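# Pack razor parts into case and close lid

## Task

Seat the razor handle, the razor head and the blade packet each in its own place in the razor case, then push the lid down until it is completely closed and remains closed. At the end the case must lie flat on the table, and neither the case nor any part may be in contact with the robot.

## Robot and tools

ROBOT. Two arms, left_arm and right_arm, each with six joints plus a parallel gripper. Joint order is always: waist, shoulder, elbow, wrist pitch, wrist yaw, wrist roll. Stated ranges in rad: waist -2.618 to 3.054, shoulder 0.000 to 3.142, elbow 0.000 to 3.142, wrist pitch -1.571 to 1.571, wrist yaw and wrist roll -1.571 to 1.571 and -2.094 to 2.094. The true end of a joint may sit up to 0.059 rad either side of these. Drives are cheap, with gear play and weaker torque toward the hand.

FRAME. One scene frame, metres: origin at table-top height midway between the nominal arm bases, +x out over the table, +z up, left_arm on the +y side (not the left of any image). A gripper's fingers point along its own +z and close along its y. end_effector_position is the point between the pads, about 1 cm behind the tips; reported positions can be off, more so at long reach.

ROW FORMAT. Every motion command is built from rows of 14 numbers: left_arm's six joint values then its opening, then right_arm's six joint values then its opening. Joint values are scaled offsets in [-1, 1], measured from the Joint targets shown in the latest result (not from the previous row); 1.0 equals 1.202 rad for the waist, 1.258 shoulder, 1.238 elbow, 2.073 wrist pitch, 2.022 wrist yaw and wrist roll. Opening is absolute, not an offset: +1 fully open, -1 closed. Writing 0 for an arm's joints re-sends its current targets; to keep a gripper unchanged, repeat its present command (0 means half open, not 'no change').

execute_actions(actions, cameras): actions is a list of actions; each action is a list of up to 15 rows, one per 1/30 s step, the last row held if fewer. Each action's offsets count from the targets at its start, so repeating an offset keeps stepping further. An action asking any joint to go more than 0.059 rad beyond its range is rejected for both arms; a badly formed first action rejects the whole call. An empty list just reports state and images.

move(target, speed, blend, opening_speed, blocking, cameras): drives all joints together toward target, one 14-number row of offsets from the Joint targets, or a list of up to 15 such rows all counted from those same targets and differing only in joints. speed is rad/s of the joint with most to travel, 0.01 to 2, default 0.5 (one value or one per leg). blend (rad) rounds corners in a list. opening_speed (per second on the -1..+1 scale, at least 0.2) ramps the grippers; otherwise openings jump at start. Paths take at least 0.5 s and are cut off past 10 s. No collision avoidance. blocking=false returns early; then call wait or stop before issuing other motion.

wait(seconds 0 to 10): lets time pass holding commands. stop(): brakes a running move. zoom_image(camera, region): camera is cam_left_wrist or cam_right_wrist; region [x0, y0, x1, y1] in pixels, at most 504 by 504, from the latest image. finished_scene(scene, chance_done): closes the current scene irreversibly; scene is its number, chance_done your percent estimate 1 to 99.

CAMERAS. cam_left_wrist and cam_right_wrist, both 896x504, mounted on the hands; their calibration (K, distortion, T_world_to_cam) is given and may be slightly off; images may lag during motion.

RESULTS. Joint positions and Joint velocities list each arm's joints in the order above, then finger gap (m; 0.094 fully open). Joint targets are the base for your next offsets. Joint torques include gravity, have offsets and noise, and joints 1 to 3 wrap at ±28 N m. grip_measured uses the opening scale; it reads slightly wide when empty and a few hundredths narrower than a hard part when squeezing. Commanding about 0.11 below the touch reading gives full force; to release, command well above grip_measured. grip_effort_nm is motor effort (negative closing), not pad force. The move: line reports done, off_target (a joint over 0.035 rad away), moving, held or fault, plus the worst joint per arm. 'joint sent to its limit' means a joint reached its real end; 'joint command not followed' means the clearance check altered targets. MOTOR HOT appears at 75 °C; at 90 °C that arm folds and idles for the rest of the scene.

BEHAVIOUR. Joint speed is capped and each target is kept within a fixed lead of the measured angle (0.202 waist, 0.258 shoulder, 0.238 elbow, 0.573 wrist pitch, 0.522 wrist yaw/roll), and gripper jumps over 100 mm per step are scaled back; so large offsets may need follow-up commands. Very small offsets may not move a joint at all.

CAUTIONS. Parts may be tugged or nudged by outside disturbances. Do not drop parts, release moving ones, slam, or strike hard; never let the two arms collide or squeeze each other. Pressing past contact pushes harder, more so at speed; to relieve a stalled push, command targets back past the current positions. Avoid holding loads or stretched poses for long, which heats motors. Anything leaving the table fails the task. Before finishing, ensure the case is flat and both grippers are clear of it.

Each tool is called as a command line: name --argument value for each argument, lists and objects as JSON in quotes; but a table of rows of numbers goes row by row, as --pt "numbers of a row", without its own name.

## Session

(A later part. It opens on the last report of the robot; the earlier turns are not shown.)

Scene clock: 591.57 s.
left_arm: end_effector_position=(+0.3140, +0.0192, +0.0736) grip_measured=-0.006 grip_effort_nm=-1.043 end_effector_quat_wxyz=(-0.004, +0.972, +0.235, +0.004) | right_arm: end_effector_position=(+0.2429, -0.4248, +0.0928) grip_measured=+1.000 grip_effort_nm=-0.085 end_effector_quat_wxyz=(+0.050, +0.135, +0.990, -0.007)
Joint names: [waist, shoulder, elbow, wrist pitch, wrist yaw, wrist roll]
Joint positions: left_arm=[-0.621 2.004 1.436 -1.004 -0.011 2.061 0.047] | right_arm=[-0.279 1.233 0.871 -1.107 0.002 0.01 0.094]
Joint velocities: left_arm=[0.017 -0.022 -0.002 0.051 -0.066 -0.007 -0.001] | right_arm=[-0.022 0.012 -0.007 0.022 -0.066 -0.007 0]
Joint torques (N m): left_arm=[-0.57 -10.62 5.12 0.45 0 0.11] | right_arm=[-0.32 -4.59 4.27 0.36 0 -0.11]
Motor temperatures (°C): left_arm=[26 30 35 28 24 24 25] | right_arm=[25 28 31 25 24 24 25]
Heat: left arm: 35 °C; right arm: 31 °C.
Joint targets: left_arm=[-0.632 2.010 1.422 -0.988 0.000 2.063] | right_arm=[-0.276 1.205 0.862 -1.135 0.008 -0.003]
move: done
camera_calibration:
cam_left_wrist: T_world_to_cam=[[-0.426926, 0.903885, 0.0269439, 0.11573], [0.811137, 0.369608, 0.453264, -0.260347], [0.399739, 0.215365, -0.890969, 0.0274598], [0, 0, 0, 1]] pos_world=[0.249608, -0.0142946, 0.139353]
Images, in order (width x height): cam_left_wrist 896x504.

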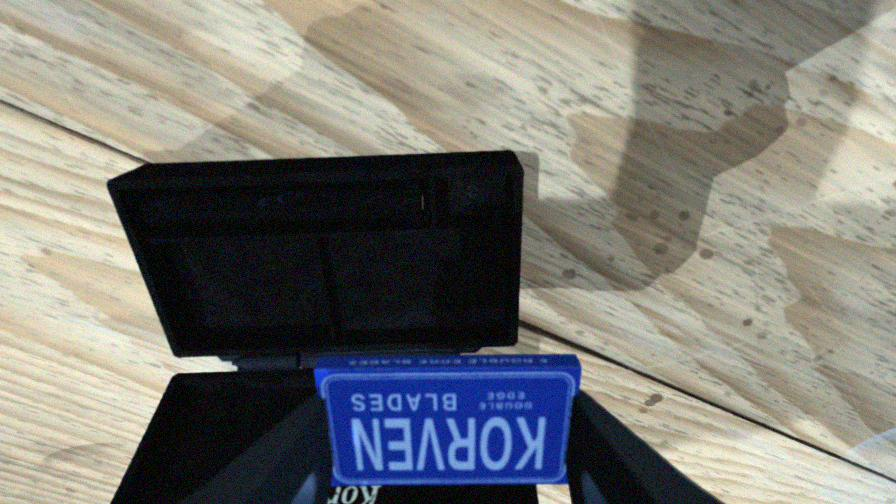

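move --target '[-0.01,0.039,-0.039,0.048,0,-0.018,-0.1,0,0,0,0,0,0,1]' --cameras '["cam_left_wrist"]' --speed 0.3

Scene clock: 614.63 s.
left_arm: end_effector_position=(+0.3145, +0.0139, +0.0463) grip_measured=-0.006 grip_effort_nm=-1.038 end_effector_quat_wxyz=(-0.002, +0.971, +0.240, +0.006) | right_arm: end_effector_position=(+0.2429, -0.4248, +0.0928) grip_measured=+1.000 grip_effort_nm=-0.081 end_effector_quat_wxyz=(+0.050, +0.135, +0.990, -0.007)
Joint names: [waist, shoulder, elbow, wrist pitch, wrist yaw, wrist roll]
Joint positions: left_arm=[-0.632 2.05 1.389 -0.906 -0.011 2.041 0.047] | right_arm=[-0.279 1.233 0.871 -1.107 0.002 0.01 0.094]
Joint velocities: left_arm=[-0.007 -0.002 -0.012 0.007 0.037 -0.007 0] | right_arm=[-0.012 0.012 -0.007 0.022 -0.022 0.037 0]
Joint torques (N m): left_arm=[-0.58 -10.61 4.88 0.42 0.03 -0.04] | right_arm=[-0.25 -4.62 4.27 0.34 -0.02 -0.11]
Motor temperatures (°C): left_arm=[26 31 33 27 24 24 26] | right_arm=[25 27 31 25 24 24 25]
Heat: left arm: 33 °C; right arm: 31 °C.
Joint targets: left_arm=[-0.644 2.059 1.374 -0.889 0.000 2.026] | right_arm=[-0.276 1.205 0.862 -1.135 0.008 -0.003]
move: done
camera_calibration:
cam_left_wrist: T_world_to_cam=[[-0.435324, 0.899987, 0.0227228, 0.124339], [0.805908, 0.37832, 0.455396, -0.245052], [0.401254, 0.216557, -0.889999, 0.00349997], [0, 0, 0, 1]] pos_world=[0.250213, -0.0199533, 0.111885]
Images, in order (width x height): cam_left_wrist 896x504.

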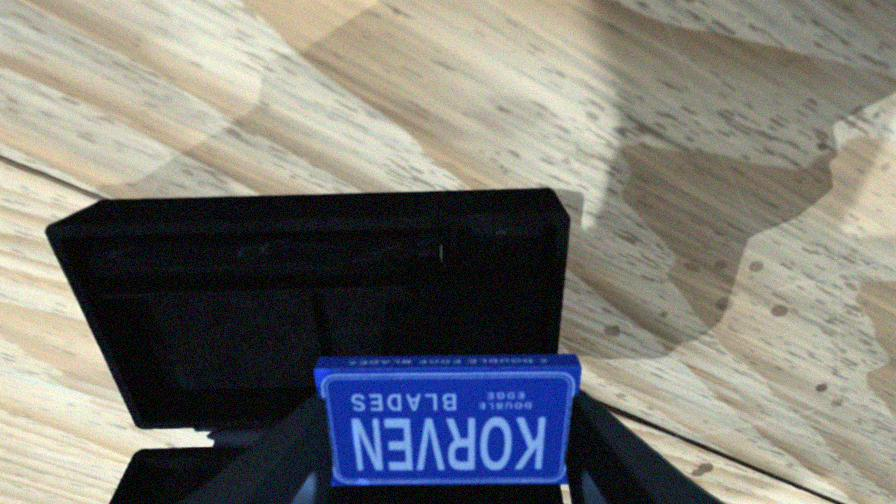

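move --target '[-0.0035,0.0286,-0.02,0.0294,0,0,-0.1,0,0,0,0,0,0,1]' --cameras '["cam_left_wrist"]' --speed 0.2

Scene clock: 628.33 s.
left_arm: end_effector_position=(+0.3144, +0.0126, +0.0306) grip_measured=-0.006 grip_effort_nm=-1.038 end_effector_quat_wxyz=(-0.003, +0.971, +0.239, +0.005) | right_arm: end_effector_position=(+0.2429, -0.4248, +0.0928) grip_measured=+1.000 grip_effort_nm=-0.085 end_effector_quat_wxyz=(+0.050, +0.135, +0.990, -0.007)
Joint names: [waist, shoulder, elbow, wrist pitch, wrist yaw, wrist roll]
Joint positions: left_arm=[-0.635 2.08 1.367 -0.857 -0.011 2.04 0.047] | right_arm=[-0.279 1.233 0.871 -1.107 0.002 0.01 0.094]
Joint velocities: left_arm=[-0.007 0.022 0.007 -0.022 -0.066 0.037 0.001] | right_arm=[-0.012 0.007 0.007 0.007 0.022 -0.022 0]
Joint torques (N m): left_arm=[-0.64 -10.25 4.71 0.58 -0.02 -0.07] | right_arm=[-0.27 -4.57 4.33 0.35 -0.01 -0.12]
Motor temperatures (°C): left_arm=[26 32 33 27 24 24 26] | right_arm=[25 27 31 25 24 24 25]
Heat: left arm: 33 °C; right arm: 31 °C.
Joint targets: left_arm=[-0.648 2.095 1.349 -0.828 0.000 2.026] | right_arm=[-0.276 1.205 0.862 -1.135 0.008 -0.003]
move: done
camera_calibration:
cam_left_wrist: T_world_to_cam=[[-0.433883, 0.900611, 0.0253925, 0.125311], [0.807619, 0.376281, 0.454054, -0.237787], [0.399371, 0.217514, -0.890612, -0.00955038], [0, 0, 0, 1]] pos_world=[0.250226, -0.0213046, 0.0962804]
Images, in order (width x height): cam_left_wrist 896x504.

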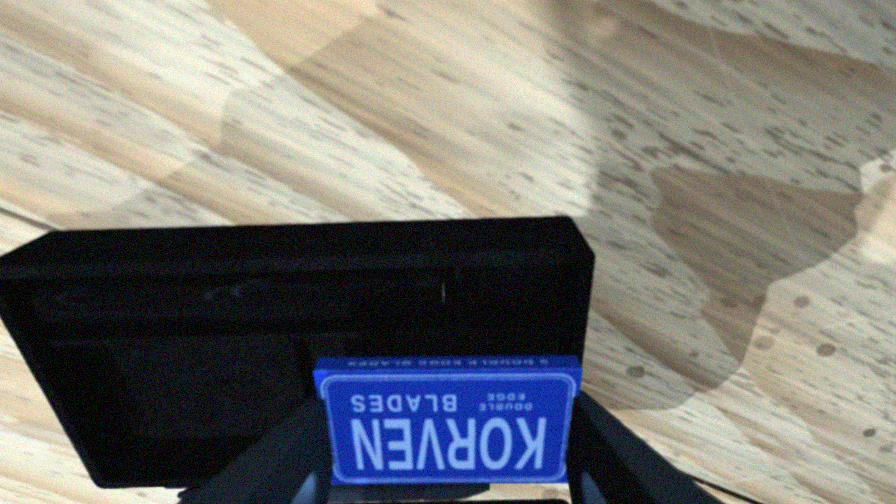

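move --target '[0,-0.002,0,0,0,0,0.25,0,0,0,0,0,0,1]' --opening_speed 0.5 --cameras '["cam_left_wrist"]'

Scene clock: 668.10 s.
left_arm: end_effector_position=(+0.3169, +0.0108, +0.0306) grip_measured=+0.249 grip_effort_nm=0.071 end_effector_quat_wxyz=(+0.001, +0.970, +0.245, +0.009) | right_arm: end_effector_position=(+0.2429, -0.4248, +0.0928) grip_measured=+1.000 grip_effort_nm=-0.085 end_effector_quat_wxyz=(+0.050, +0.135, +0.990, -0.007)
Joint names: [waist, shoulder, elbow, wrist pitch, wrist yaw, wrist roll]
Joint positions: left_arm=[-0.635 2.08 1.367 -0.844 -0.011 2.027 0.059] | right_arm=[-0.279 1.233 0.871 -1.107 0.002 0.01 0.094]
Joint velocities: left_arm=[-0.002 0.007 -0.002 0.007 -0.051 0.066 0] | right_arm=[0.007 0.007 -0.012 -0.022 0.051 -0.007 0]
Joint torques (N m): left_arm=[-0.64 -10.44 4.6 0.45 0.01 -0.07] | right_arm=[-0.29 -4.53 4.23 0.34 -0.01 -0.1]
Motor temperatures (°C): left_arm=[26 30 32 27 24 24 26] | right_arm=[25 27 30 24 24 24 25]
Heat: left arm: 32 °C; right arm: 30 °C.
Joint targets: left_arm=[-0.648 2.092 1.349 -0.828 0.000 2.026] | right_arm=[-0.276 1.205 0.862 -1.135 0.008 -0.003]
move: done
camera_calibration:
cam_left_wrist: T_world_to_cam=[[-0.445103, 0.895363, 0.014439, 0.131931], [0.798329, 0.389457, 0.45934, -0.236496], [0.405653, 0.215981, -0.888143, -0.0121895], [0, 0, 0, 1]] pos_world=[0.252469, -0.0233881, 0.0959013]
Images, in order (width x height): cam_left_wrist 896x504.

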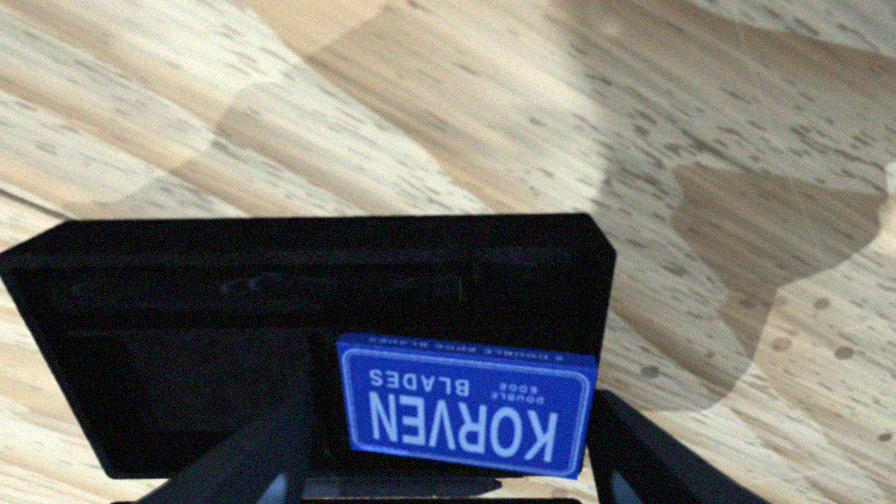

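move --target '[0,-0.08,0,0,0,0,0.5,0,0,0,0,0,0,1]' --opening_speed 0.8 --speed 0.2 --cameras '["cam_left_wrist"]'

Scene clock: 673.67 s.
left_arm: end_effector_position=(+0.3233, +0.0063, +0.0527) grip_measured=+0.499 grip_effort_nm=0.071 end_effector_quat_wxyz=(+0.025, +0.970, +0.240, +0.029) | right_arm: end_effector_position=(+0.2429, -0.4248, +0.0928) grip_measured=+1.000 grip_effort_nm=-0.085 end_effector_quat_wxyz=(+0.050, +0.135, +0.990, -0.007)
Joint names: [waist, shoulder, elbow, wrist pitch, wrist yaw, wrist roll]
Joint positions: left_arm=[-0.635 2.019 1.367 -0.843 -0.011 2.037 0.07] | right_arm=[-0.279 1.233 0.871 -1.107 0.002 0.01 0.094]
Joint velocities: left_arm=[0.012 0.017 0.002 -0.051 -0.007 -0.051 0.001] | right_arm=[-0.037 0.002 -0.012 -0.022 0.081 0.007 0]
Joint torques (N m): left_arm=[-0.64 -13.42 5.05 0.61 0 -0.08] | right_arm=[-0.31 -4.62 4.29 0.34 -0.02 -0.12]
Motor temperatures (°C): left_arm=[26 30 32 27 24 24 26] | right_arm=[25 27 30 24 23 24 25]
Heat: left arm: 32 °C; right arm: 30 °C.
Joint targets: left_arm=[-0.648 1.992 1.349 -0.828 0.000 2.026] | right_arm=[-0.276 1.205 0.862 -1.135 0.008 -0.003]
move: done
camera_calibration:
cam_left_wrist: T_world_to_cam=[[-0.436178, 0.898944, -0.040612, 0.138544], [0.77768, 0.399277, 0.485584, -0.244768], [0.452728, 0.180218, -0.873246, -0.00992304], [0, 0, 0, 1]] pos_world=[0.255273, -0.0250252, 0.115817]
Images, in order (width x height): cam_left_wrist 896x504.

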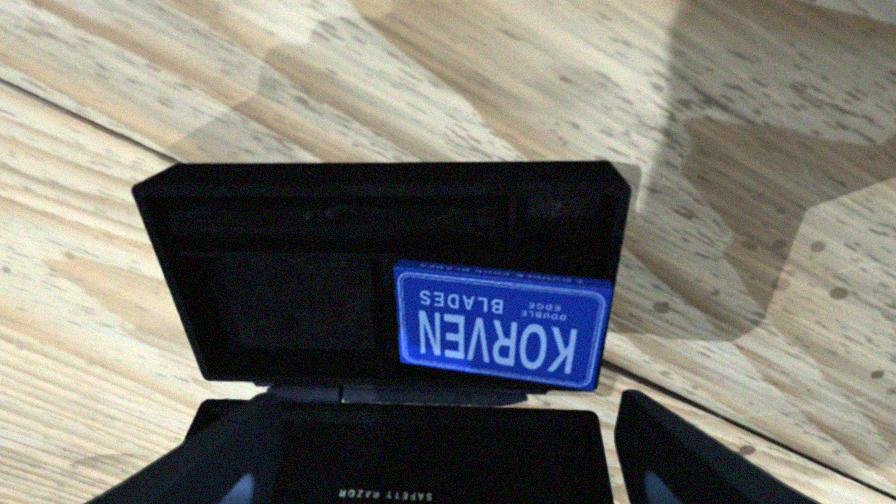

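move --target '[-0.003,0.07,-0.012,0.006,0,0,0.5,0,0,0,0,0,0,1]' --speed 0.2 --cameras '["cam_left_wrist"]'

Scene clock: 691.77 s.
left_arm: end_effector_position=(+0.3139, +0.0108, +0.0297) grip_measured=+0.499 grip_effort_nm=0.066 end_effector_quat_wxyz=(+0.003, +0.972, +0.237, +0.010) | right_arm: end_effector_position=(+0.2429, -0.4248, +0.0928) grip_measured=+1.000 grip_effort_nm=-0.081 end_effector_quat_wxyz=(+0.050, +0.135, +0.990, -0.007)
Joint names: [waist, shoulder, elbow, wrist pitch, wrist yaw, wrist roll]
Joint positions: left_arm=[-0.639 2.071 1.349 -0.832 -0.011 2.04 0.07] | right_arm=[-0.279 1.233 0.871 -1.107 0.002 0.01 0.094]
Joint velocities: left_arm=[-0.012 -0.007 -0.002 0.051 0.022 -0.022 0] | right_arm=[0.002 -0.007 -0.012 -0.051 0.095 -0.037 0]
Joint torques (N m): left_arm=[-0.68 -10.84 4.89 0.49 -0.02 -0.06] | right_arm=[-0.29 -4.62 4.31 0.35 -0.02 -0.12]
Motor temperatures (°C): left_arm=[26 31 32 27 24 24 25] | right_arm=[25 27 30 24 23 24 25]
Heat: left arm: 32 °C; right arm: 30 °C.
Joint targets: left_arm=[-0.652 2.080 1.335 -0.815 0.000 2.026] | right_arm=[-0.276 1.205 0.862 -1.135 0.008 -0.003]
move: done
camera_calibration:
cam_left_wrist: T_world_to_cam=[[-0.429966, 0.902766, 0.0119508, 0.12586], [0.803648, 0.376659, 0.460737, -0.235297], [0.411436, 0.207706, -0.887456, -0.0135094], [0, 0, 0, 1]] pos_world=[0.248769, -0.0221891, 0.0949166]
Images, in order (width x height): cam_left_wrist 896x504.

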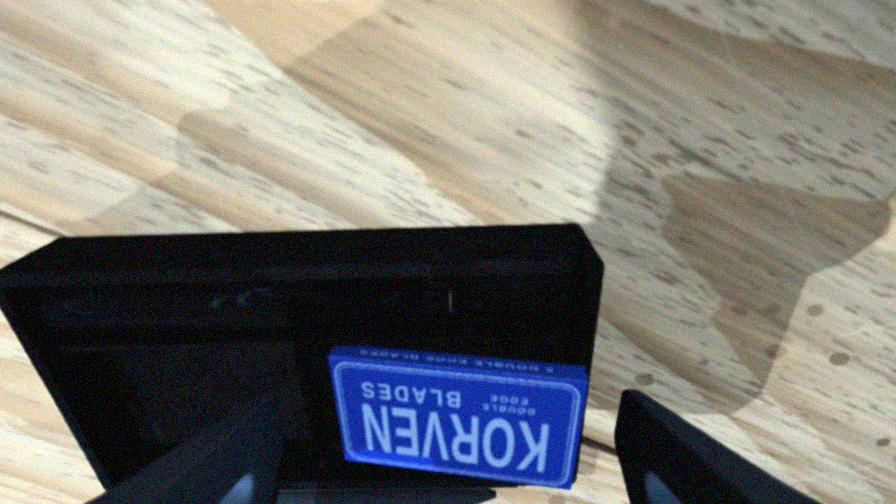

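move --target '[0,0,0,0,0,0,-0.06,0,0,0,0,0,0,1]' --opening_speed 0.5 --cameras '["cam_left_wrist"]'

Scene clock: 696.43 s.
left_arm: end_effector_position=(+0.3139, +0.0108, +0.0297) grip_measured=-0.059 grip_effort_nm=-0.081 end_effector_quat_wxyz=(+0.003, +0.971, +0.237, +0.010) | right_arm: end_effector_position=(+0.2429, -0.4248, +0.0928) grip_measured=+1.000 grip_effort_nm=-0.085 end_effector_quat_wxyz=(+0.050, +0.135, +0.990, -0.007)
Joint names: [waist, shoulder, elbow, wrist pitch, wrist yaw, wrist roll]
Joint positions: left_arm=[-0.639 2.071 1.349 -0.832 -0.011 2.038 0.044] | right_arm=[-0.279 1.233 0.871 -1.107 0.002 0.01 0.094]
Joint velocities: left_arm=[0.002 0.007 -0.007 0.007 -0.051 -0.007 -0.002] | right_arm=[-0.007 -0.012 0.017 -0.007 -0.037 0.007 0]
Joint torques (N m): left_arm=[-0.65 -10.71 4.86 0.45 -0.03 -0.05] | right_arm=[-0.29 -4.62 4.31 0.35 0 -0.11]
Motor temperatures (°C): left_arm=[26 31 32 27 24 24 25] | right_arm=[25 27 30 24 23 24 25]
Heat: left arm: 32 °C; right arm: 30 °C.
Joint targets: left_arm=[-0.652 2.080 1.335 -0.815 0.000 2.026] | right_arm=[-0.276 1.205 0.862 -1.135 0.008 -0.003]
move: done
camera_calibration:
cam_left_wrist: T_world_to_cam=[[-0.43135, 0.902106, 0.0119234, 0.126302], [0.803069, 0.377906, 0.460725, -0.235128], [0.411116, 0.208309, -0.887463, -0.0134154], [0, 0, 0, 1]] pos_world=[0.24882, -0.022287, 0.0949177]
Images, in order (width x height): cam_left_wrist 896x504.

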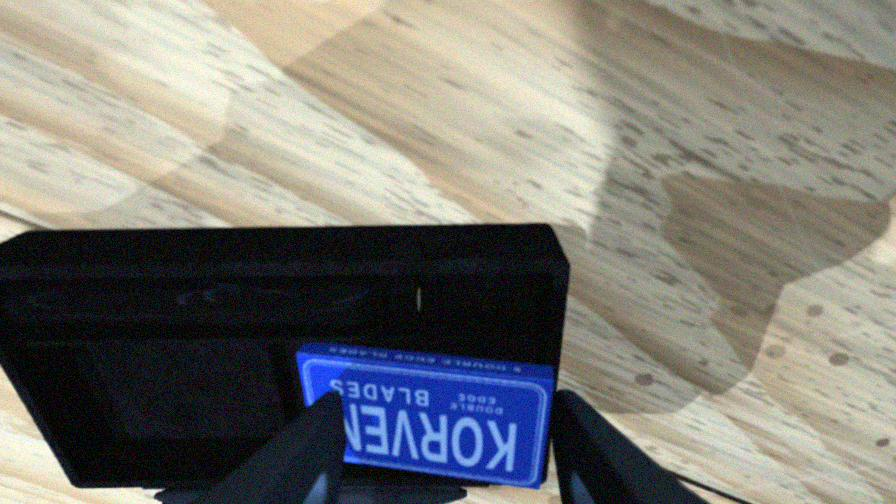

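move --target '[0,0,0,0,0,0,0.6,0,0,0,0,0,0,1]' --opening_speed 1 --cameras '[]'

move --target '[0,-0.14,0.04,-0.12,0,0,0.6,0,0,0,0,0,0,1]' --cameras '["cam_left_wrist"]'

zoom_image --camera "cam_left_wrist" --region '[300, 120, 700, 420]'

Scene clock: 705.70 s.
left_arm: end_effector_position=(+0.3143, +0.0106, +0.0297) grip_measured=+0.599 grip_effort_nm=0.066 end_effector_quat_wxyz=(+0.003, +0.972, +0.237, +0.010) | right_arm: end_effector_position=(+0.2429, -0.4248, +0.0928) grip_measured=+1.000 grip_effort_nm=-0.085 end_effector_quat_wxyz=(+0.050, +0.135, +0.990, -0.007)
Joint names: [waist, shoulder, elbow, wrist pitch, wrist yaw, wrist roll]
Joint positions: left_arm=[-0.639 2.071 1.349 -0.83 -0.011 2.04 0.075] | right_arm=[-0.279 1.233 0.871 -1.107 0.002 0.01 0.094]
Joint velocities: left_arm=[-0.012 0.012 0.007 -0.051 -0.007 -0.051 -0.001] | right_arm=[-0.032 -0.007 -0.002 0.037 -0.037 -0.022 0]
Joint torques (N m): left_arm=[-0.58 -10.77 4.89 0.42 0.01 -0.05] | right_arm=[-0.31 -4.56 4.3 0.34 -0.01 -0.11]
Motor temperatures (°C): left_arm=[26 32 32 27 24 24 25] | right_arm=[25 27 30 24 23 24 25]
Heat: left arm: 32 °C; right arm: 30 °C.
Joint targets: left_arm=[-0.652 2.080 1.335 -0.815 0.000 2.026] | right_arm=[-0.276 1.205 0.862 -1.135 0.008 -0.003]
move: done
No camera images: "cameras" was empty.

Scene clock: 706.97 s.
left_arm: end_effector_position=(+0.2845, +0.0320, +0.0801) grip_measured=+0.599 grip_effort_nm=0.061 end_effector_quat_wxyz=(-0.021, +0.971, +0.236, -0.011) | right_arm: end_effector_position=(+0.2429, -0.4248, +0.0928) grip_measured=+1.000 grip_effort_nm=-0.085 end_effector_quat_wxyz=(+0.050, +0.135, +0.990, -0.007)
Joint names: [waist, shoulder, elbow, wrist pitch, wrist yaw, wrist roll]
Joint positions: left_arm=[-0.639 1.924 1.349 -1.042 -0.011 2.04 0.075] | right_arm=[-0.279 1.233 0.871 -1.107 0.002 0.01 0.094]
Joint velocities: left_arm=[0.022 0.027 0.002 -0.037 -0.051 -0.007 -0.001] | right_arm=[-0.007 0.002 -0.002 -0.066 -0.037 0.022 0]
Joint torques (N m): left_arm=[-0.66 -11.63 9.24 -0.11 -0.02 -0.05] | right_arm=[-0.29 -4.6 4.27 0.35 -0.02 -0.12]
Motor temperatures (°C): left_arm=[26 32 32 27 24 24 25] | right_arm=[25 27 30 24 23 24 25]
Heat: left arm: 32 °C; right arm: 30 °C.
Joint targets: left_arm=[-0.652 1.904 1.384 -1.064 0.000 2.026] | right_arm=[-0.276 1.205 0.862 -1.135 0.008 -0.003]
move: off_target (left_arm); left_arm: the elbow is farthest, 0.036 rad from its target
camera_calibration:
cam_left_wrist: T_world_to_cam=[[-0.42795, 0.901315, 0.0670096, 0.0885528], [0.826456, 0.36024, 0.432664, -0.246558], [0.365827, 0.240539, -0.899062, 0.0517598], [0, 0, 0, 1]] pos_world=[0.22273, -0.00344419, 0.147278]
Images, in order (width x height): cam_left_wrist 896x504.

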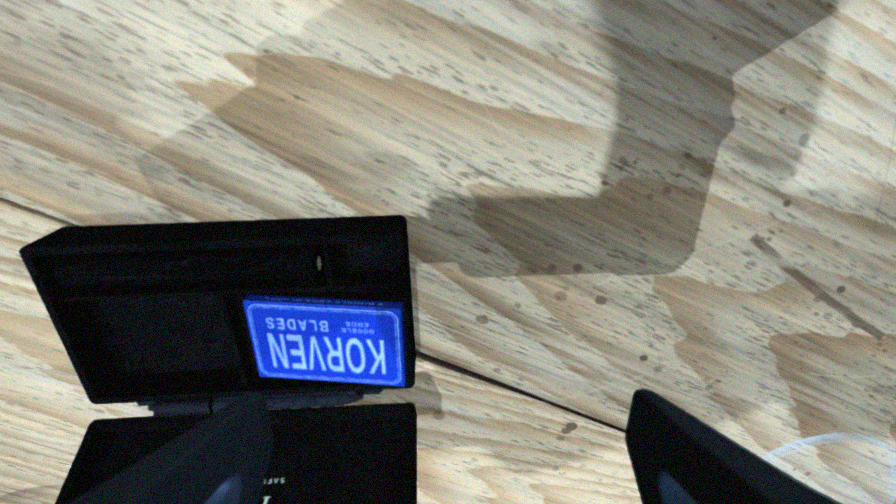

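Scaled by 1.260 from the camera's 896x504 image, which has a finer 1280x720 frame.

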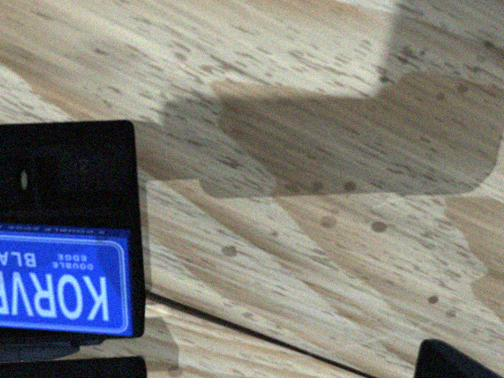

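zoom_image --camera "cam_left_wrist" --region '[210, 270, 440, 410]'

Scaled by 2.191 from the camera's 896x504 image, which has a finer 1280x720 frame.

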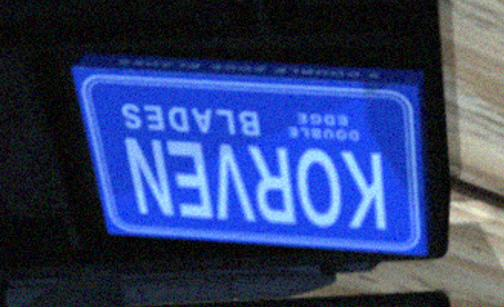

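move --target '[-0.07,0.091,0.183,-0.037,0,-0.042,0.6,0,0,0,0,0,0,1]' --cameras '["cam_left_wrist"]'

zoom_image --camera "cam_left_wrist" --region '[250, 130, 650, 430]'

Scene clock: 729.10 s.
left_arm: end_effector_position=(+0.2970, -0.0254, +0.1056) grip_measured=+0.599 grip_effort_nm=0.066 end_effector_quat_wxyz=(+0.005, +0.974, +0.228, +0.010) | right_arm: end_effector_position=(+0.2429, -0.4248, +0.0928) grip_measured=+1.000 grip_effort_nm=-0.081 end_effector_quat_wxyz=(+0.050, +0.135, +0.990, -0.007)
Joint names: [waist, shoulder, elbow, wrist pitch, wrist yaw, wrist roll]
Joint positions: left_arm=[-0.742 2.005 1.57 -1.116 -0.011 1.955 0.075] | right_arm=[-0.279 1.233 0.871 -1.107 0.002 0.01 0.094]
Joint velocities: left_arm=[-0.002 -0.017 0.017 0.066 0.022 0.007 0] | right_arm=[0.017 0.002 -0.007 0.081 -0.022 -0.11 0]
Joint torques (N m): left_arm=[-0.06 -10.14 9.96 0.01 -0.02 -0.08] | right_arm=[-0.31 -4.59 4.26 0.34 -0.01 -0.12]
Motor temperatures (°C): left_arm=[26 32 33 27 24 24 25] | right_arm=[25 27 30 24 23 24 25]
Heat: left arm: 33 °C; right arm: 30 °C.
Joint targets: left_arm=[-0.736 2.018 1.611 -1.141 0.000 1.941] | right_arm=[-0.276 1.205 0.862 -1.135 0.008 -0.003]
move: off_target (left_arm); left_arm: the elbow is farthest, 0.041 rad from its target
camera_calibration:
cam_left_wrist: T_world_to_cam=[[-0.41328, 0.910571, 0.00767452, 0.146125], [0.809458, 0.363502, 0.461134, -0.245092], [0.417105, 0.19679, -0.887297, 0.0663378], [0, 0, 0, 1]] pos_world=[0.231112, -0.0570209, 0.17076]
Images, in order (width x height): cam_left_wrist 896x504.

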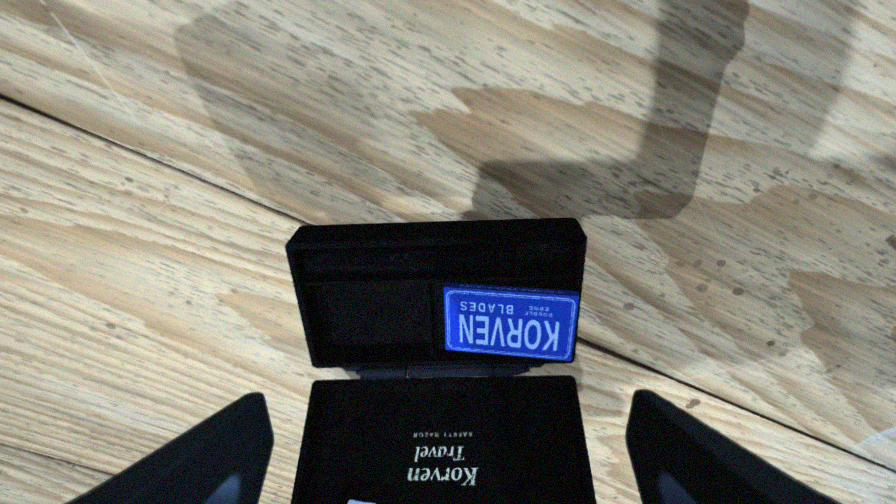

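Scaled by 1.260 from the camera's 896x504 image, which has a finer 1280x720 frame.

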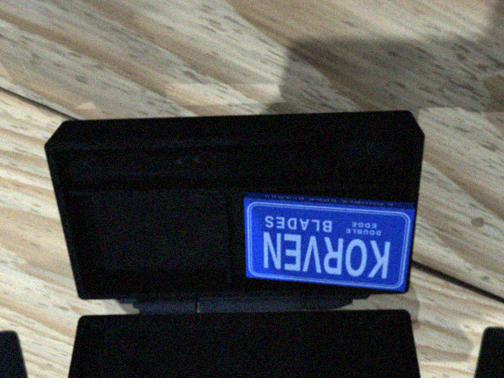

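move --target '[0.093,-0.012,-0.206,0.108,0,0.042,-1,0,0,0,0,0,0,1]' --speed 0.4 --cameras '["cam_left_wrist"]'

Scene clock: 754.67 s.
left_arm: end_effector_position=(+0.3106, +0.0229, +0.0575) grip_measured=-0.993 grip_effort_nm=-0.364 end_effector_quat_wxyz=(-0.003, +0.965, +0.260, +0.005) | right_arm: end_effector_position=(+0.2429, -0.4248, +0.0928) grip_measured=+1.000 grip_effort_nm=-0.090 end_effector_quat_wxyz=(+0.050, +0.135, +0.990, -0.007)
Joint names: [waist, shoulder, elbow, wrist pitch, wrist yaw, wrist roll]
Joint positions: left_arm=[-0.618 2.005 1.37 -0.933 -0.011 2.012 0] | right_arm=[-0.279 1.233 0.871 -1.107 0.002 0.01 0.094]
Joint velocities: left_arm=[0.012 0.012 -0.007 0.007 -0.007 -0.051 -0.001] | right_arm=[-0.002 0.022 -0.002 0.051 0.007 0.051 0]
Joint torques (N m): left_arm=[0.01 -11.06 5.04 0.41 -0.01 0.1] | right_arm=[-0.32 -4.57 4.26 0.34 -0.02 -0.11]
Motor temperatures (°C): left_arm=[26 33 34 26 24 24 24] | right_arm=[25 27 30 24 23 24 25]
Heat: left arm: 34 °C; right arm: 30 °C.
Joint targets: left_arm=[-0.624 2.003 1.356 -0.917 0.000 2.026] | right_arm=[-0.276 1.205 0.862 -1.135 0.008 -0.003]
move: done
camera_calibration:
cam_left_wrist: T_world_to_cam=[[-0.47354, 0.880452, 0.023738, 0.126569], [0.789402, 0.412308, 0.454803, -0.24599], [0.390645, 0.234106, -0.890276, 0.0160316], [0, 0, 0, 1]] pos_world=[0.247858, -0.0137676, 0.123145]
Images, in order (width x height): cam_left_wrist 896x504.

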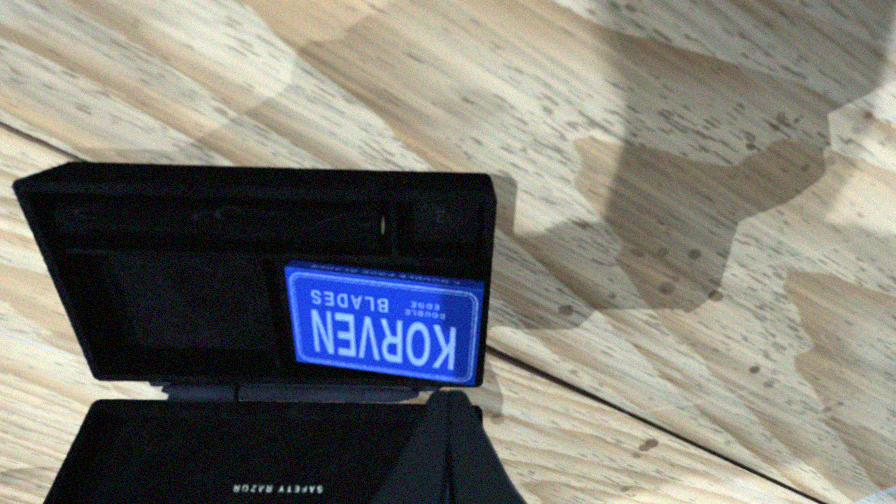

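move --target '[0,0.032,-0.04,0.043,0,0,-1,0,0,0,0,0,0,1]' --speed 0.1 --cameras '["cam_left_wrist"]'

Scene clock: 764.00 s.
left_arm: end_effector_position=(+0.3126, +0.0215, +0.0382) grip_measured=-0.993 grip_effort_nm=-0.364 end_effector_quat_wxyz=(+0.004, +0.965, +0.260, +0.011) | right_arm: end_effector_position=(+0.2429, -0.4248, +0.0928) grip_measured=+1.000 grip_effort_nm=-0.090 end_effector_quat_wxyz=(+0.050, +0.135, +0.990, -0.007)
Joint names: [waist, shoulder, elbow, wrist pitch, wrist yaw, wrist roll]
Joint positions: left_arm=[-0.618 2.03 1.323 -0.844 -0.011 2.012 0] | right_arm=[-0.279 1.233 0.871 -1.107 0.002 0.01 0.094]
Joint velocities: left_arm=[-0.007 -0.002 0.002 0.007 -0.007 0.022 -0.001] | right_arm=[-0.007 0.007 0.002 0.007 0.037 -0.066 0]
Joint torques (N m): left_arm=[-0.01 -9.94 4.66 0.46 0.01 0.11] | right_arm=[-0.31 -4.57 4.27 0.35 -0.02 -0.12]
Motor temperatures (°C): left_arm=[26 33 33 26 24 24 24] | right_arm=[25 27 30 24 23 24 25]
Heat: left arm: 33 °C; right arm: 30 °C.
Joint targets: left_arm=[-0.624 2.043 1.306 -0.828 0.000 2.026] | right_arm=[-0.276 1.205 0.862 -1.135 0.008 -0.003]
move: done
camera_calibration:
cam_left_wrist: T_world_to_cam=[[-0.473766, 0.880608, 0.0087328, 0.129842], [0.783031, 0.41669, 0.461771, -0.236611], [0.403, 0.225609, -0.886956, -0.00539867], [0, 0, 0, 1]] pos_world=[0.248964, -0.0145288, 0.103338]
Images, in order (width x height): cam_left_wrist 896x504.

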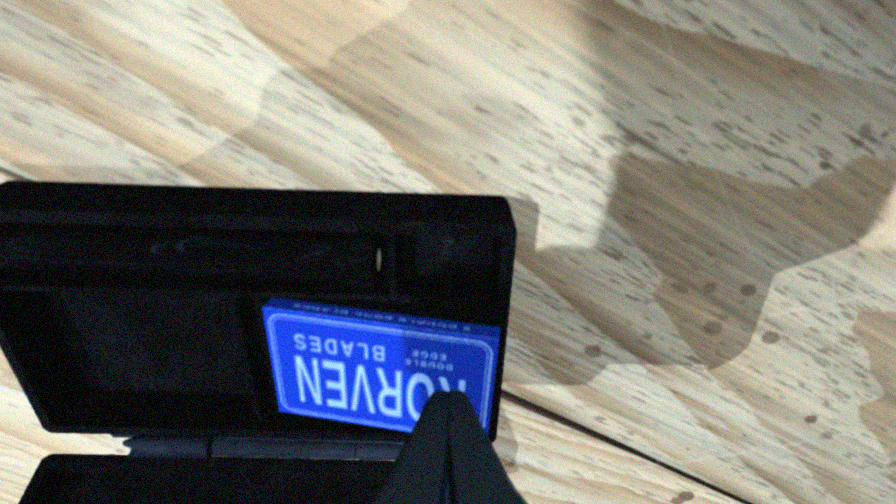

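execute_actions --actions '[]' --cameras '["cam_left_wrist","cam_right_wrist"]'

zoom_image --camera "cam_left_wrist" --region '[250, 250, 650, 475]'

Scene clock: 795.03 s.
left_arm: end_effector_position=(+0.3126, +0.0215, +0.0382) grip_measured=-0.993 grip_effort_nm=-0.369 end_effector_quat_wxyz=(+0.004, +0.965, +0.260, +0.011) | right_arm: end_effector_position=(+0.2429, -0.4248, +0.0928) grip_measured=+1.000 grip_effort_nm=-0.090 end_effector_quat_wxyz=(+0.050, +0.135, +0.990, -0.007)
Joint names: [waist, shoulder, elbow, wrist pitch, wrist yaw, wrist roll]
Joint positions: left_arm=[-0.618 2.03 1.323 -0.844 -0.011 2.012 0] | right_arm=[-0.279 1.233 0.871 -1.107 0.002 0.01 0.094]
Joint velocities: left_arm=[0.007 -0.017 0.007 0.066 0.051 -0.051 0.001] | right_arm=[-0.012 -0.017 -0.002 0.037 0.081 -0.007 0]
Joint torques (N m): left_arm=[-0.05 -9.92 4.88 0.47 -0.02 0.13] | right_arm=[-0.29 -4.63 4.25 0.34 -0.02 -0.12]
Motor temperatures (°C): left_arm=[26 31 32 26 24 24 24] | right_arm=[25 27 30 24 23 24 25]
Heat: left arm: 32 °C; right arm: 30 °C.
Joint targets: left_arm=[-0.624 2.043 1.306 -0.828 0.000 2.026] | right_arm=[-0.276 1.205 0.862 -1.135 0.008 -0.003]
Tool commands: left_gripper/opening=-1.0 right_gripper/opening=+1.0
camera_calibration:
cam_left_wrist: T_world_to_cam=[[-0.473766, 0.880608, 0.0087328, 0.129842], [0.783031, 0.41669, 0.461771, -0.236611], [0.403, 0.225609, -0.886956, -0.00539867], [0, 0, 0, 1]] pos_world=[0.248964, -0.0145288, 0.103338]
cam_right_wrist: T_world_to_cam=[[-0.275159, -0.961353, -0.00941364, -0.339541], [-0.908464, 0.256792, 0.329773, 0.338669], [-0.314611, 0.0992922, -0.944013, 0.297188], [0, 0, 0, 1]] pos_world=[0.307739, -0.442895, 0.165669]

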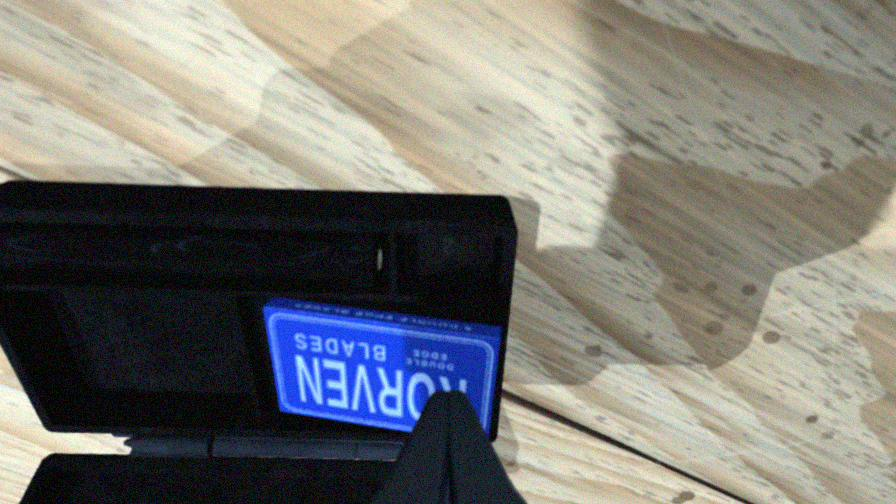

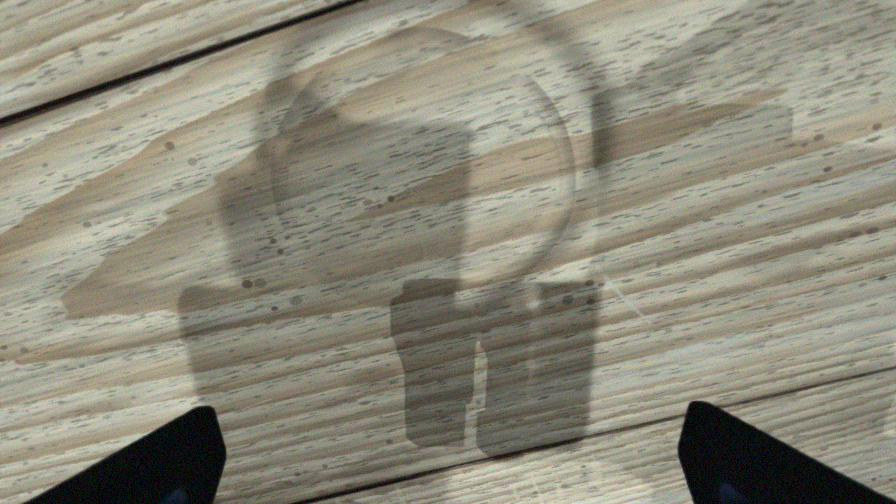

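Scaled by 1.260 from the camera's 896x504 image, which has a finer 1280x720 frame.

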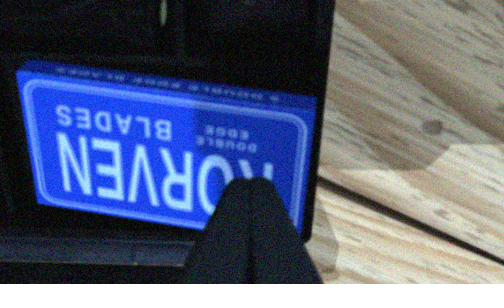

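move --target '[0,0.0175,-0.022,0.0235,0,0,-1,0,0,0,0,0,0,1]' --cameras '["cam_left_wrist"]'

move --target '[-0.0205,-0.010,-0.0165,0.0035,0,0,-1,0,0,0,0,0,0,1]' --cameras '["cam_left_wrist"]'

Scene clock: 810.97 s.
left_arm: end_effector_position=(+0.3128, +0.0213, +0.0330) grip_measured=-0.993 grip_effort_nm=-0.369 end_effector_quat_wxyz=(+0.006, +0.966, +0.260, +0.012) | right_arm: end_effector_position=(+0.2429, -0.4248, +0.0928) grip_measured=+1.000 grip_effort_nm=-0.081 end_effector_quat_wxyz=(+0.050, +0.135, +0.990, -0.007)
Joint names: [waist, shoulder, elbow, wrist pitch, wrist yaw, wrist roll]
Joint positions: left_arm=[-0.618 2.036 1.309 -0.82 -0.011 2.014 0] | right_arm=[-0.279 1.233 0.871 -1.107 0.002 0.01 0.094]
Joint velocities: left_arm=[-0.007 -0.007 -0.002 -0.037 -0.022 -0.066 -0.001] | right_arm=[-0.002 0.002 0.012 0.037 0.022 0.037 0]
Joint torques (N m): left_arm=[0.1 -8.75 3.59 0.76 0.01 0.12] | right_arm=[-0.28 -4.62 4.29 0.34 -0.02 -0.11]
Motor temperatures (°C): left_arm=[26 31 32 26 24 24 24] | right_arm=[25 27 29 24 23 24 25]
Heat: left arm: 32 °C; right arm: 29 °C.
Joint targets: left_arm=[-0.624 2.065 1.279 -0.779 0.000 2.026] | right_arm=[-0.276 1.205 0.862 -1.135 0.008 -0.003]
move: off_target (left_arm); left_arm: the wrist pitch is farthest, 0.040 rad from its target
camera_calibration:
cam_left_wrist: T_world_to_cam=[[-0.47244, 0.88135, 0.00467226, 0.129845], [0.781913, 0.41668, 0.46367, -0.234055], [0.406709, 0.22271, -0.885996, -0.0111701], [0, 0, 0, 1]] pos_world=[0.248898, -0.0144256, 0.0980209]
Images, in order (width x height): cam_left_wrist 896x504.

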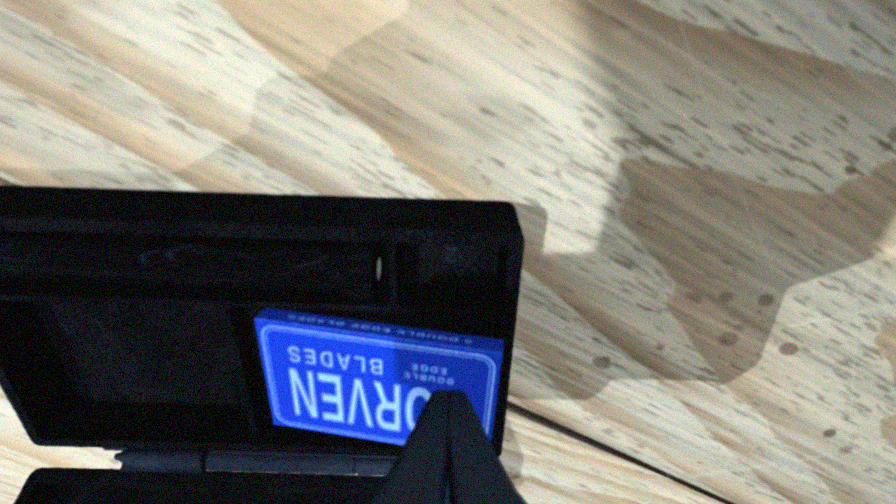

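Scene clock: 811.67 s.
left_arm: end_effector_position=(+0.3095, +0.0178, +0.0273) grip_measured=-0.993 grip_effort_nm=-0.359 end_effector_quat_wxyz=(+0.006, +0.969, +0.247, +0.016) | right_arm: end_effector_position=(+0.2429, -0.4248, +0.0928) grip_measured=+1.000 grip_effort_nm=-0.085 end_effector_quat_wxyz=(+0.050, +0.135, +0.990, -0.007)
Joint names: [waist, shoulder, elbow, wrist pitch, wrist yaw, wrist roll]
Joint positions: left_arm=[-0.633 2.039 1.287 -0.789 -0.016 2.024 0] | right_arm=[-0.279 1.233 0.871 -1.107 0.002 0.01 0.094]
Joint velocities: left_arm=[-0.017 0.002 0.007 -0.037 -0.095 0.022 0] | right_arm=[-0.017 -0.007 0.002 -0.051 -0.037 -0.007 0]
Joint torques (N m): left_arm=[-0.95 -9.78 3.66 0.51 0.01 0.1] | right_arm=[-0.31 -4.59 4.26 0.32 0 -0.12]
Motor temperatures (°C): left_arm=[26 31 32 26 24 24 24] | right_arm=[25 27 29 24 23 24 25]
Heat: left arm: 32 °C; right arm: 29 °C.
Joint targets: left_arm=[-0.649 2.053 1.258 -0.772 0.000 2.026] | right_arm=[-0.276 1.205 0.862 -1.135 0.008 -0.003]
move: done
camera_calibration:
cam_left_wrist: T_world_to_cam=[[-0.449439, 0.893309, 0.0016298, 0.124202], [0.788857, 0.39603, 0.469962, -0.229283], [0.419176, 0.212505, -0.882685, -0.0178981], [0, 0, 0, 1]] pos_world=[0.244195, -0.0163449, 0.0917534]
Images, in order (width x height): cam_left_wrist 896x504.

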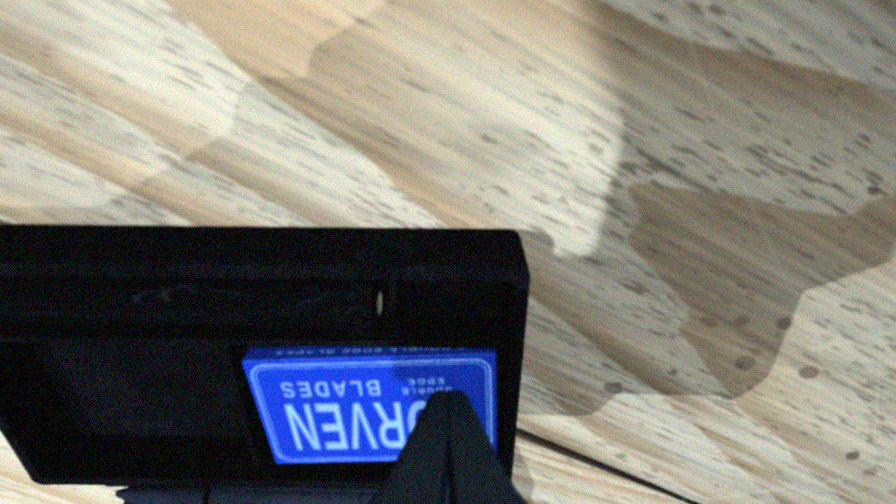

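move --target '[0,0.0195,-0.0245,0.045,0,0,-1,0,0,0,0,0,0,1]' --cameras '["cam_left_wrist"]'

move --target '[0,-0.08,0.098,-0.18,0,0,-1,0,0,0,0,0,0,1]' --cameras '["cam_left_wrist"]'

zoom_image --camera "cam_left_wrist" --region '[0, 150, 560, 465]'

Scene clock: 818.50 s.
left_arm: end_effector_position=(+0.3093, +0.0179, +0.0265) grip_measured=-0.993 grip_effort_nm=-0.354 end_effector_quat_wxyz=(+0.011, +0.969, +0.247, +0.020) | right_arm: end_effector_position=(+0.2429, -0.4248, +0.0928) grip_measured=+1.000 grip_effort_nm=-0.085 end_effector_quat_wxyz=(+0.050, +0.135, +0.990, -0.007)
Joint names: [waist, shoulder, elbow, wrist pitch, wrist yaw, wrist roll]
Joint positions: left_arm=[-0.633 2.03 1.269 -0.768 -0.016 2.024 0] | right_arm=[-0.279 1.233 0.871 -1.107 0.002 0.01 0.094]
Joint velocities: left_arm=[-0.007 -0.007 -0.002 -0.007 0.022 0.007 0] | right_arm=[0.007 0.017 0.007 -0.066 -0.007 -0.051 0]
Joint torques (N m): left_arm=[-0.84 -7.25 2.76 1.35 0.08 0.12] | right_arm=[-0.31 -4.62 4.33 0.35 -0.01 -0.11]
Motor temperatures (°C): left_arm=[26 31 31 26 24 24 24] | right_arm=[25 27 29 24 23 24 25]
Heat: left arm: 31 °C; right arm: 29 °C.
Joint targets: left_arm=[-0.649 2.077 1.228 -0.679 0.000 2.026] | right_arm=[-0.276 1.205 0.862 -1.135 0.008 -0.003]
move: off_target (left_arm); left_arm: the wrist pitch is farthest, 0.089 rad from its target
camera_calibration:
cam_left_wrist: T_world_to_cam=[[-0.449401, 0.893282, -0.00921604, 0.124241], [0.784131, 0.399389, 0.475003, -0.227515], [0.427992, 0.20624, -0.879936, -0.0212544], [0, 0, 0, 1]] pos_world=[0.243332, -0.0157318, 0.0905128]
Images, in order (width x height): cam_left_wrist 896x504.

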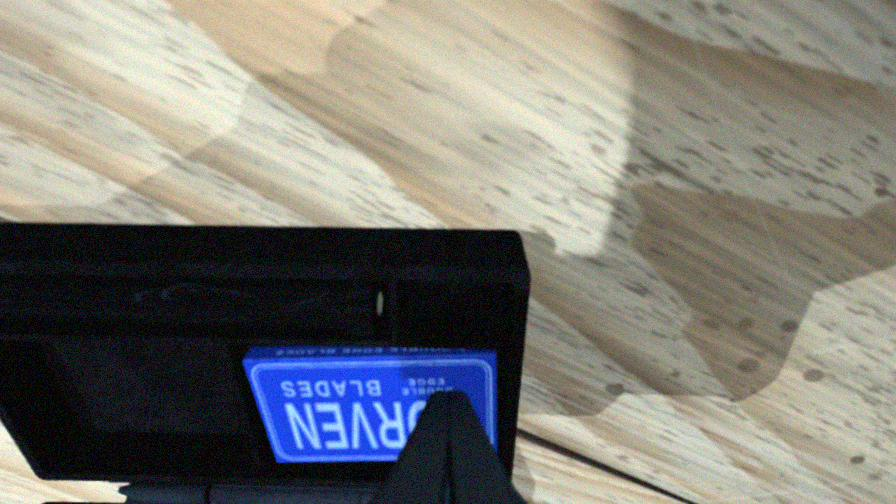

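Scene clock: 820.03 s.
left_arm: end_effector_position=(+0.2733, +0.0417, +0.0473) grip_measured=-0.993 grip_effort_nm=-0.359 end_effector_quat_wxyz=(-0.059, +0.966, +0.250, -0.039) | right_arm: end_effector_position=(+0.2429, -0.4248, +0.0928) grip_measured=+1.000 grip_effort_nm=-0.085 end_effector_quat_wxyz=(+0.050, +0.135, +0.990, -0.007)
Joint names: [waist, shoulder, elbow, wrist pitch, wrist yaw, wrist roll]
Joint positions: left_arm=[-0.638 2.005 1.315 -1.022 -0.016 2.012 0] | right_arm=[-0.279 1.233 0.871 -1.107 0.002 0.01 0.094]
Joint velocities: left_arm=[0.002 0.007 -0.007 -0.037 -0.051 -0.081 0.001] | right_arm=[-0.027 0.007 -0.007 0.051 0.007 -0.066 0]
Joint torques (N m): left_arm=[-0.58 -12.98 8.77 -0.31 0.06 0.11] | right_arm=[-0.29 -4.63 4.26 0.33 -0.01 -0.14]
Motor temperatures (°C): left_arm=[26 31 31 26 24 24 24] | right_arm=[25 27 29 24 23 24 25]
Heat: left arm: 31 °C; right arm: 29 °C.
Joint targets: left_arm=[-0.649 1.977 1.349 -1.052 0.000 2.026] | right_arm=[-0.276 1.205 0.862 -1.135 0.008 -0.003]
move: done
camera_calibration:
cam_left_wrist: T_world_to_cam=[[-0.445453, 0.882077, 0.153333, 0.0786773], [0.846243, 0.358906, 0.393776, -0.23009], [0.292309, 0.305166, -0.906327, 0.0418018], [0, 0, 0, 1]] pos_world=[0.21754, 0.000424734, 0.116426]
Images, in order (width x height): cam_left_wrist 896x504.

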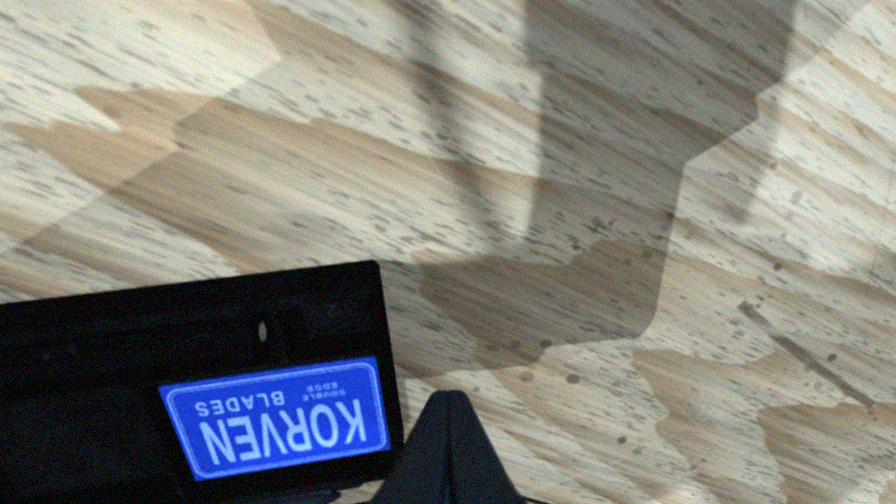

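Region (0, 150, 560, 465) is 560x315 pixels. A region can be at most 504 by 504 pixels.

move --target '[0,-0.16,0.26,-0.18,0,0,-1,0,0,0,0,0,0,1]' --cameras '[]'

execute_actions --actions '[]' --cameras '["cam_left_wrist"]'

zoom_image --camera "cam_left_wrist" --region '[0, 200, 450, 504]'

Scene clock: 834.47 s.
left_arm: end_effector_position=(+0.2818, +0.0356, +0.1945) grip_measured=-0.993 grip_effort_nm=-0.354 end_effector_quat_wxyz=(+0.002, +0.968, +0.251, +0.012) | right_arm: end_effector_position=(+0.2429, -0.4248, +0.0928) grip_measured=+1.000 grip_effort_nm=-0.090 end_effector_quat_wxyz=(+0.050, +0.135, +0.990, -0.007)
Joint names: [waist, shoulder, elbow, wrist pitch, wrist yaw, wrist roll]
Joint positions: left_arm=[-0.638 1.792 1.639 -1.4 -0.016 2.012 0] | right_arm=[-0.279 1.233 0.871 -1.107 0.002 0.01 0.094]
Joint velocities: left_arm=[0.002 -0.017 0.002 -0.007 -0.037 0.007 0.001] | right_arm=[-0.002 0.007 -0.002 -0.007 -0.007 0.007 0]
Joint torques (N m): left_arm=[-0.54 -10.56 9.31 -0.01 0.04 0.11] | right_arm=[-0.29 -4.59 4.29 0.35 -0.01 -0.12]
Motor temperatures (°C): left_arm=[26 33 32 26 24 24 24] | right_arm=[25 27 29 24 23 24 25]
Heat: left arm: 33 °C; right arm: 29 °C.
Joint targets: left_arm=[-0.649 1.775 1.671 -1.425 0.000 2.026] | right_arm=[-0.276 1.205 0.862 -1.135 0.008 -0.003]
move: done
No camera images: "cameras" was empty.

Scene clock: 834.47 s.
left_arm: end_effector_position=(+0.2818, +0.0356, +0.1945) grip_measured=-0.993 grip_effort_nm=-0.354 end_effector_quat_wxyz=(+0.002, +0.968, +0.251, +0.012) | right_arm: end_effector_position=(+0.2429, -0.4248, +0.0928) grip_measured=+1.000 grip_effort_nm=-0.090 end_effector_quat_wxyz=(+0.050, +0.135, +0.990, -0.007)
Joint names: [waist, shoulder, elbow, wrist pitch, wrist yaw, wrist roll]
Joint positions: left_arm=[-0.638 1.792 1.639 -1.4 -0.016 2.012 0] | right_arm=[-0.279 1.233 0.871 -1.107 0.002 0.01 0.094]
Joint velocities: left_arm=[0.002 -0.017 0.002 -0.007 -0.037 0.007 0.001] | right_arm=[-0.002 0.007 -0.002 -0.007 -0.007 0.007 0]
Joint torques (N m): left_arm=[-0.54 -10.56 9.31 -0.01 0.04 0.11] | right_arm=[-0.29 -4.59 4.29 0.35 -0.01 -0.12]
Motor temperatures (°C): left_arm=[26 33 32 26 24 24 24] | right_arm=[25 27 29 24 23 24 25]
Heat: left arm: 33 °C; right arm: 29 °C.
Joint targets: left_arm=[-0.649 1.775 1.671 -1.425 0.000 2.026] | right_arm=[-0.276 1.205 0.862 -1.135 0.008 -0.003]
Tool commands: left_gripper/opening=-1.0 right_gripper/opening=+1.0
camera_calibration:
cam_left_wrist: T_world_to_cam=[[-0.456204, 0.889792, 0.0122, 0.0955068], [0.790484, 0.398916, 0.464759, -0.292599], [0.408672, 0.221669, -0.885353, 0.140703], [0, 0, 0, 1]] pos_world=[0.217364, 0.000551517, 0.259395]
Images, in order (width x height): cam_left_wrist 896x504.

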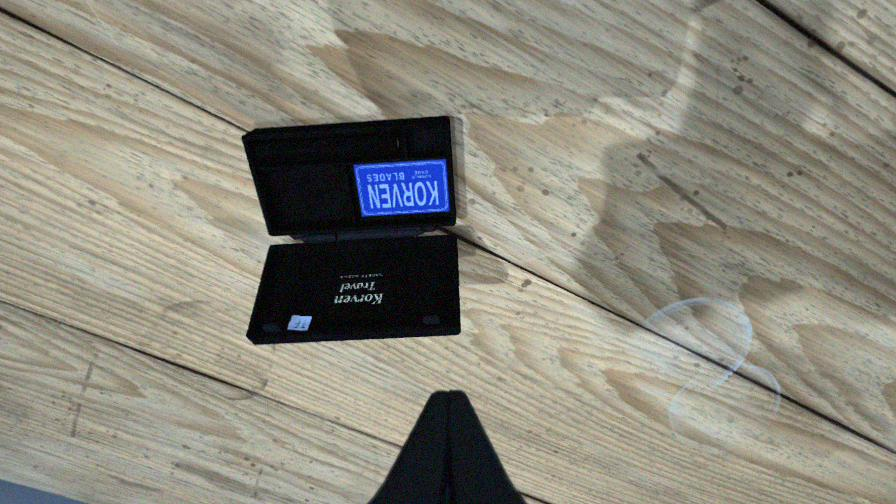

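Scaled by 1.120 from the camera's 896x504 image, which has a finer 1280x720 frame.

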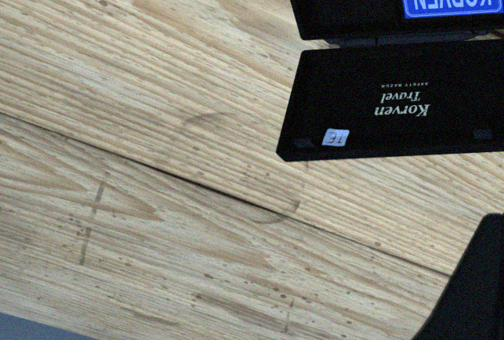

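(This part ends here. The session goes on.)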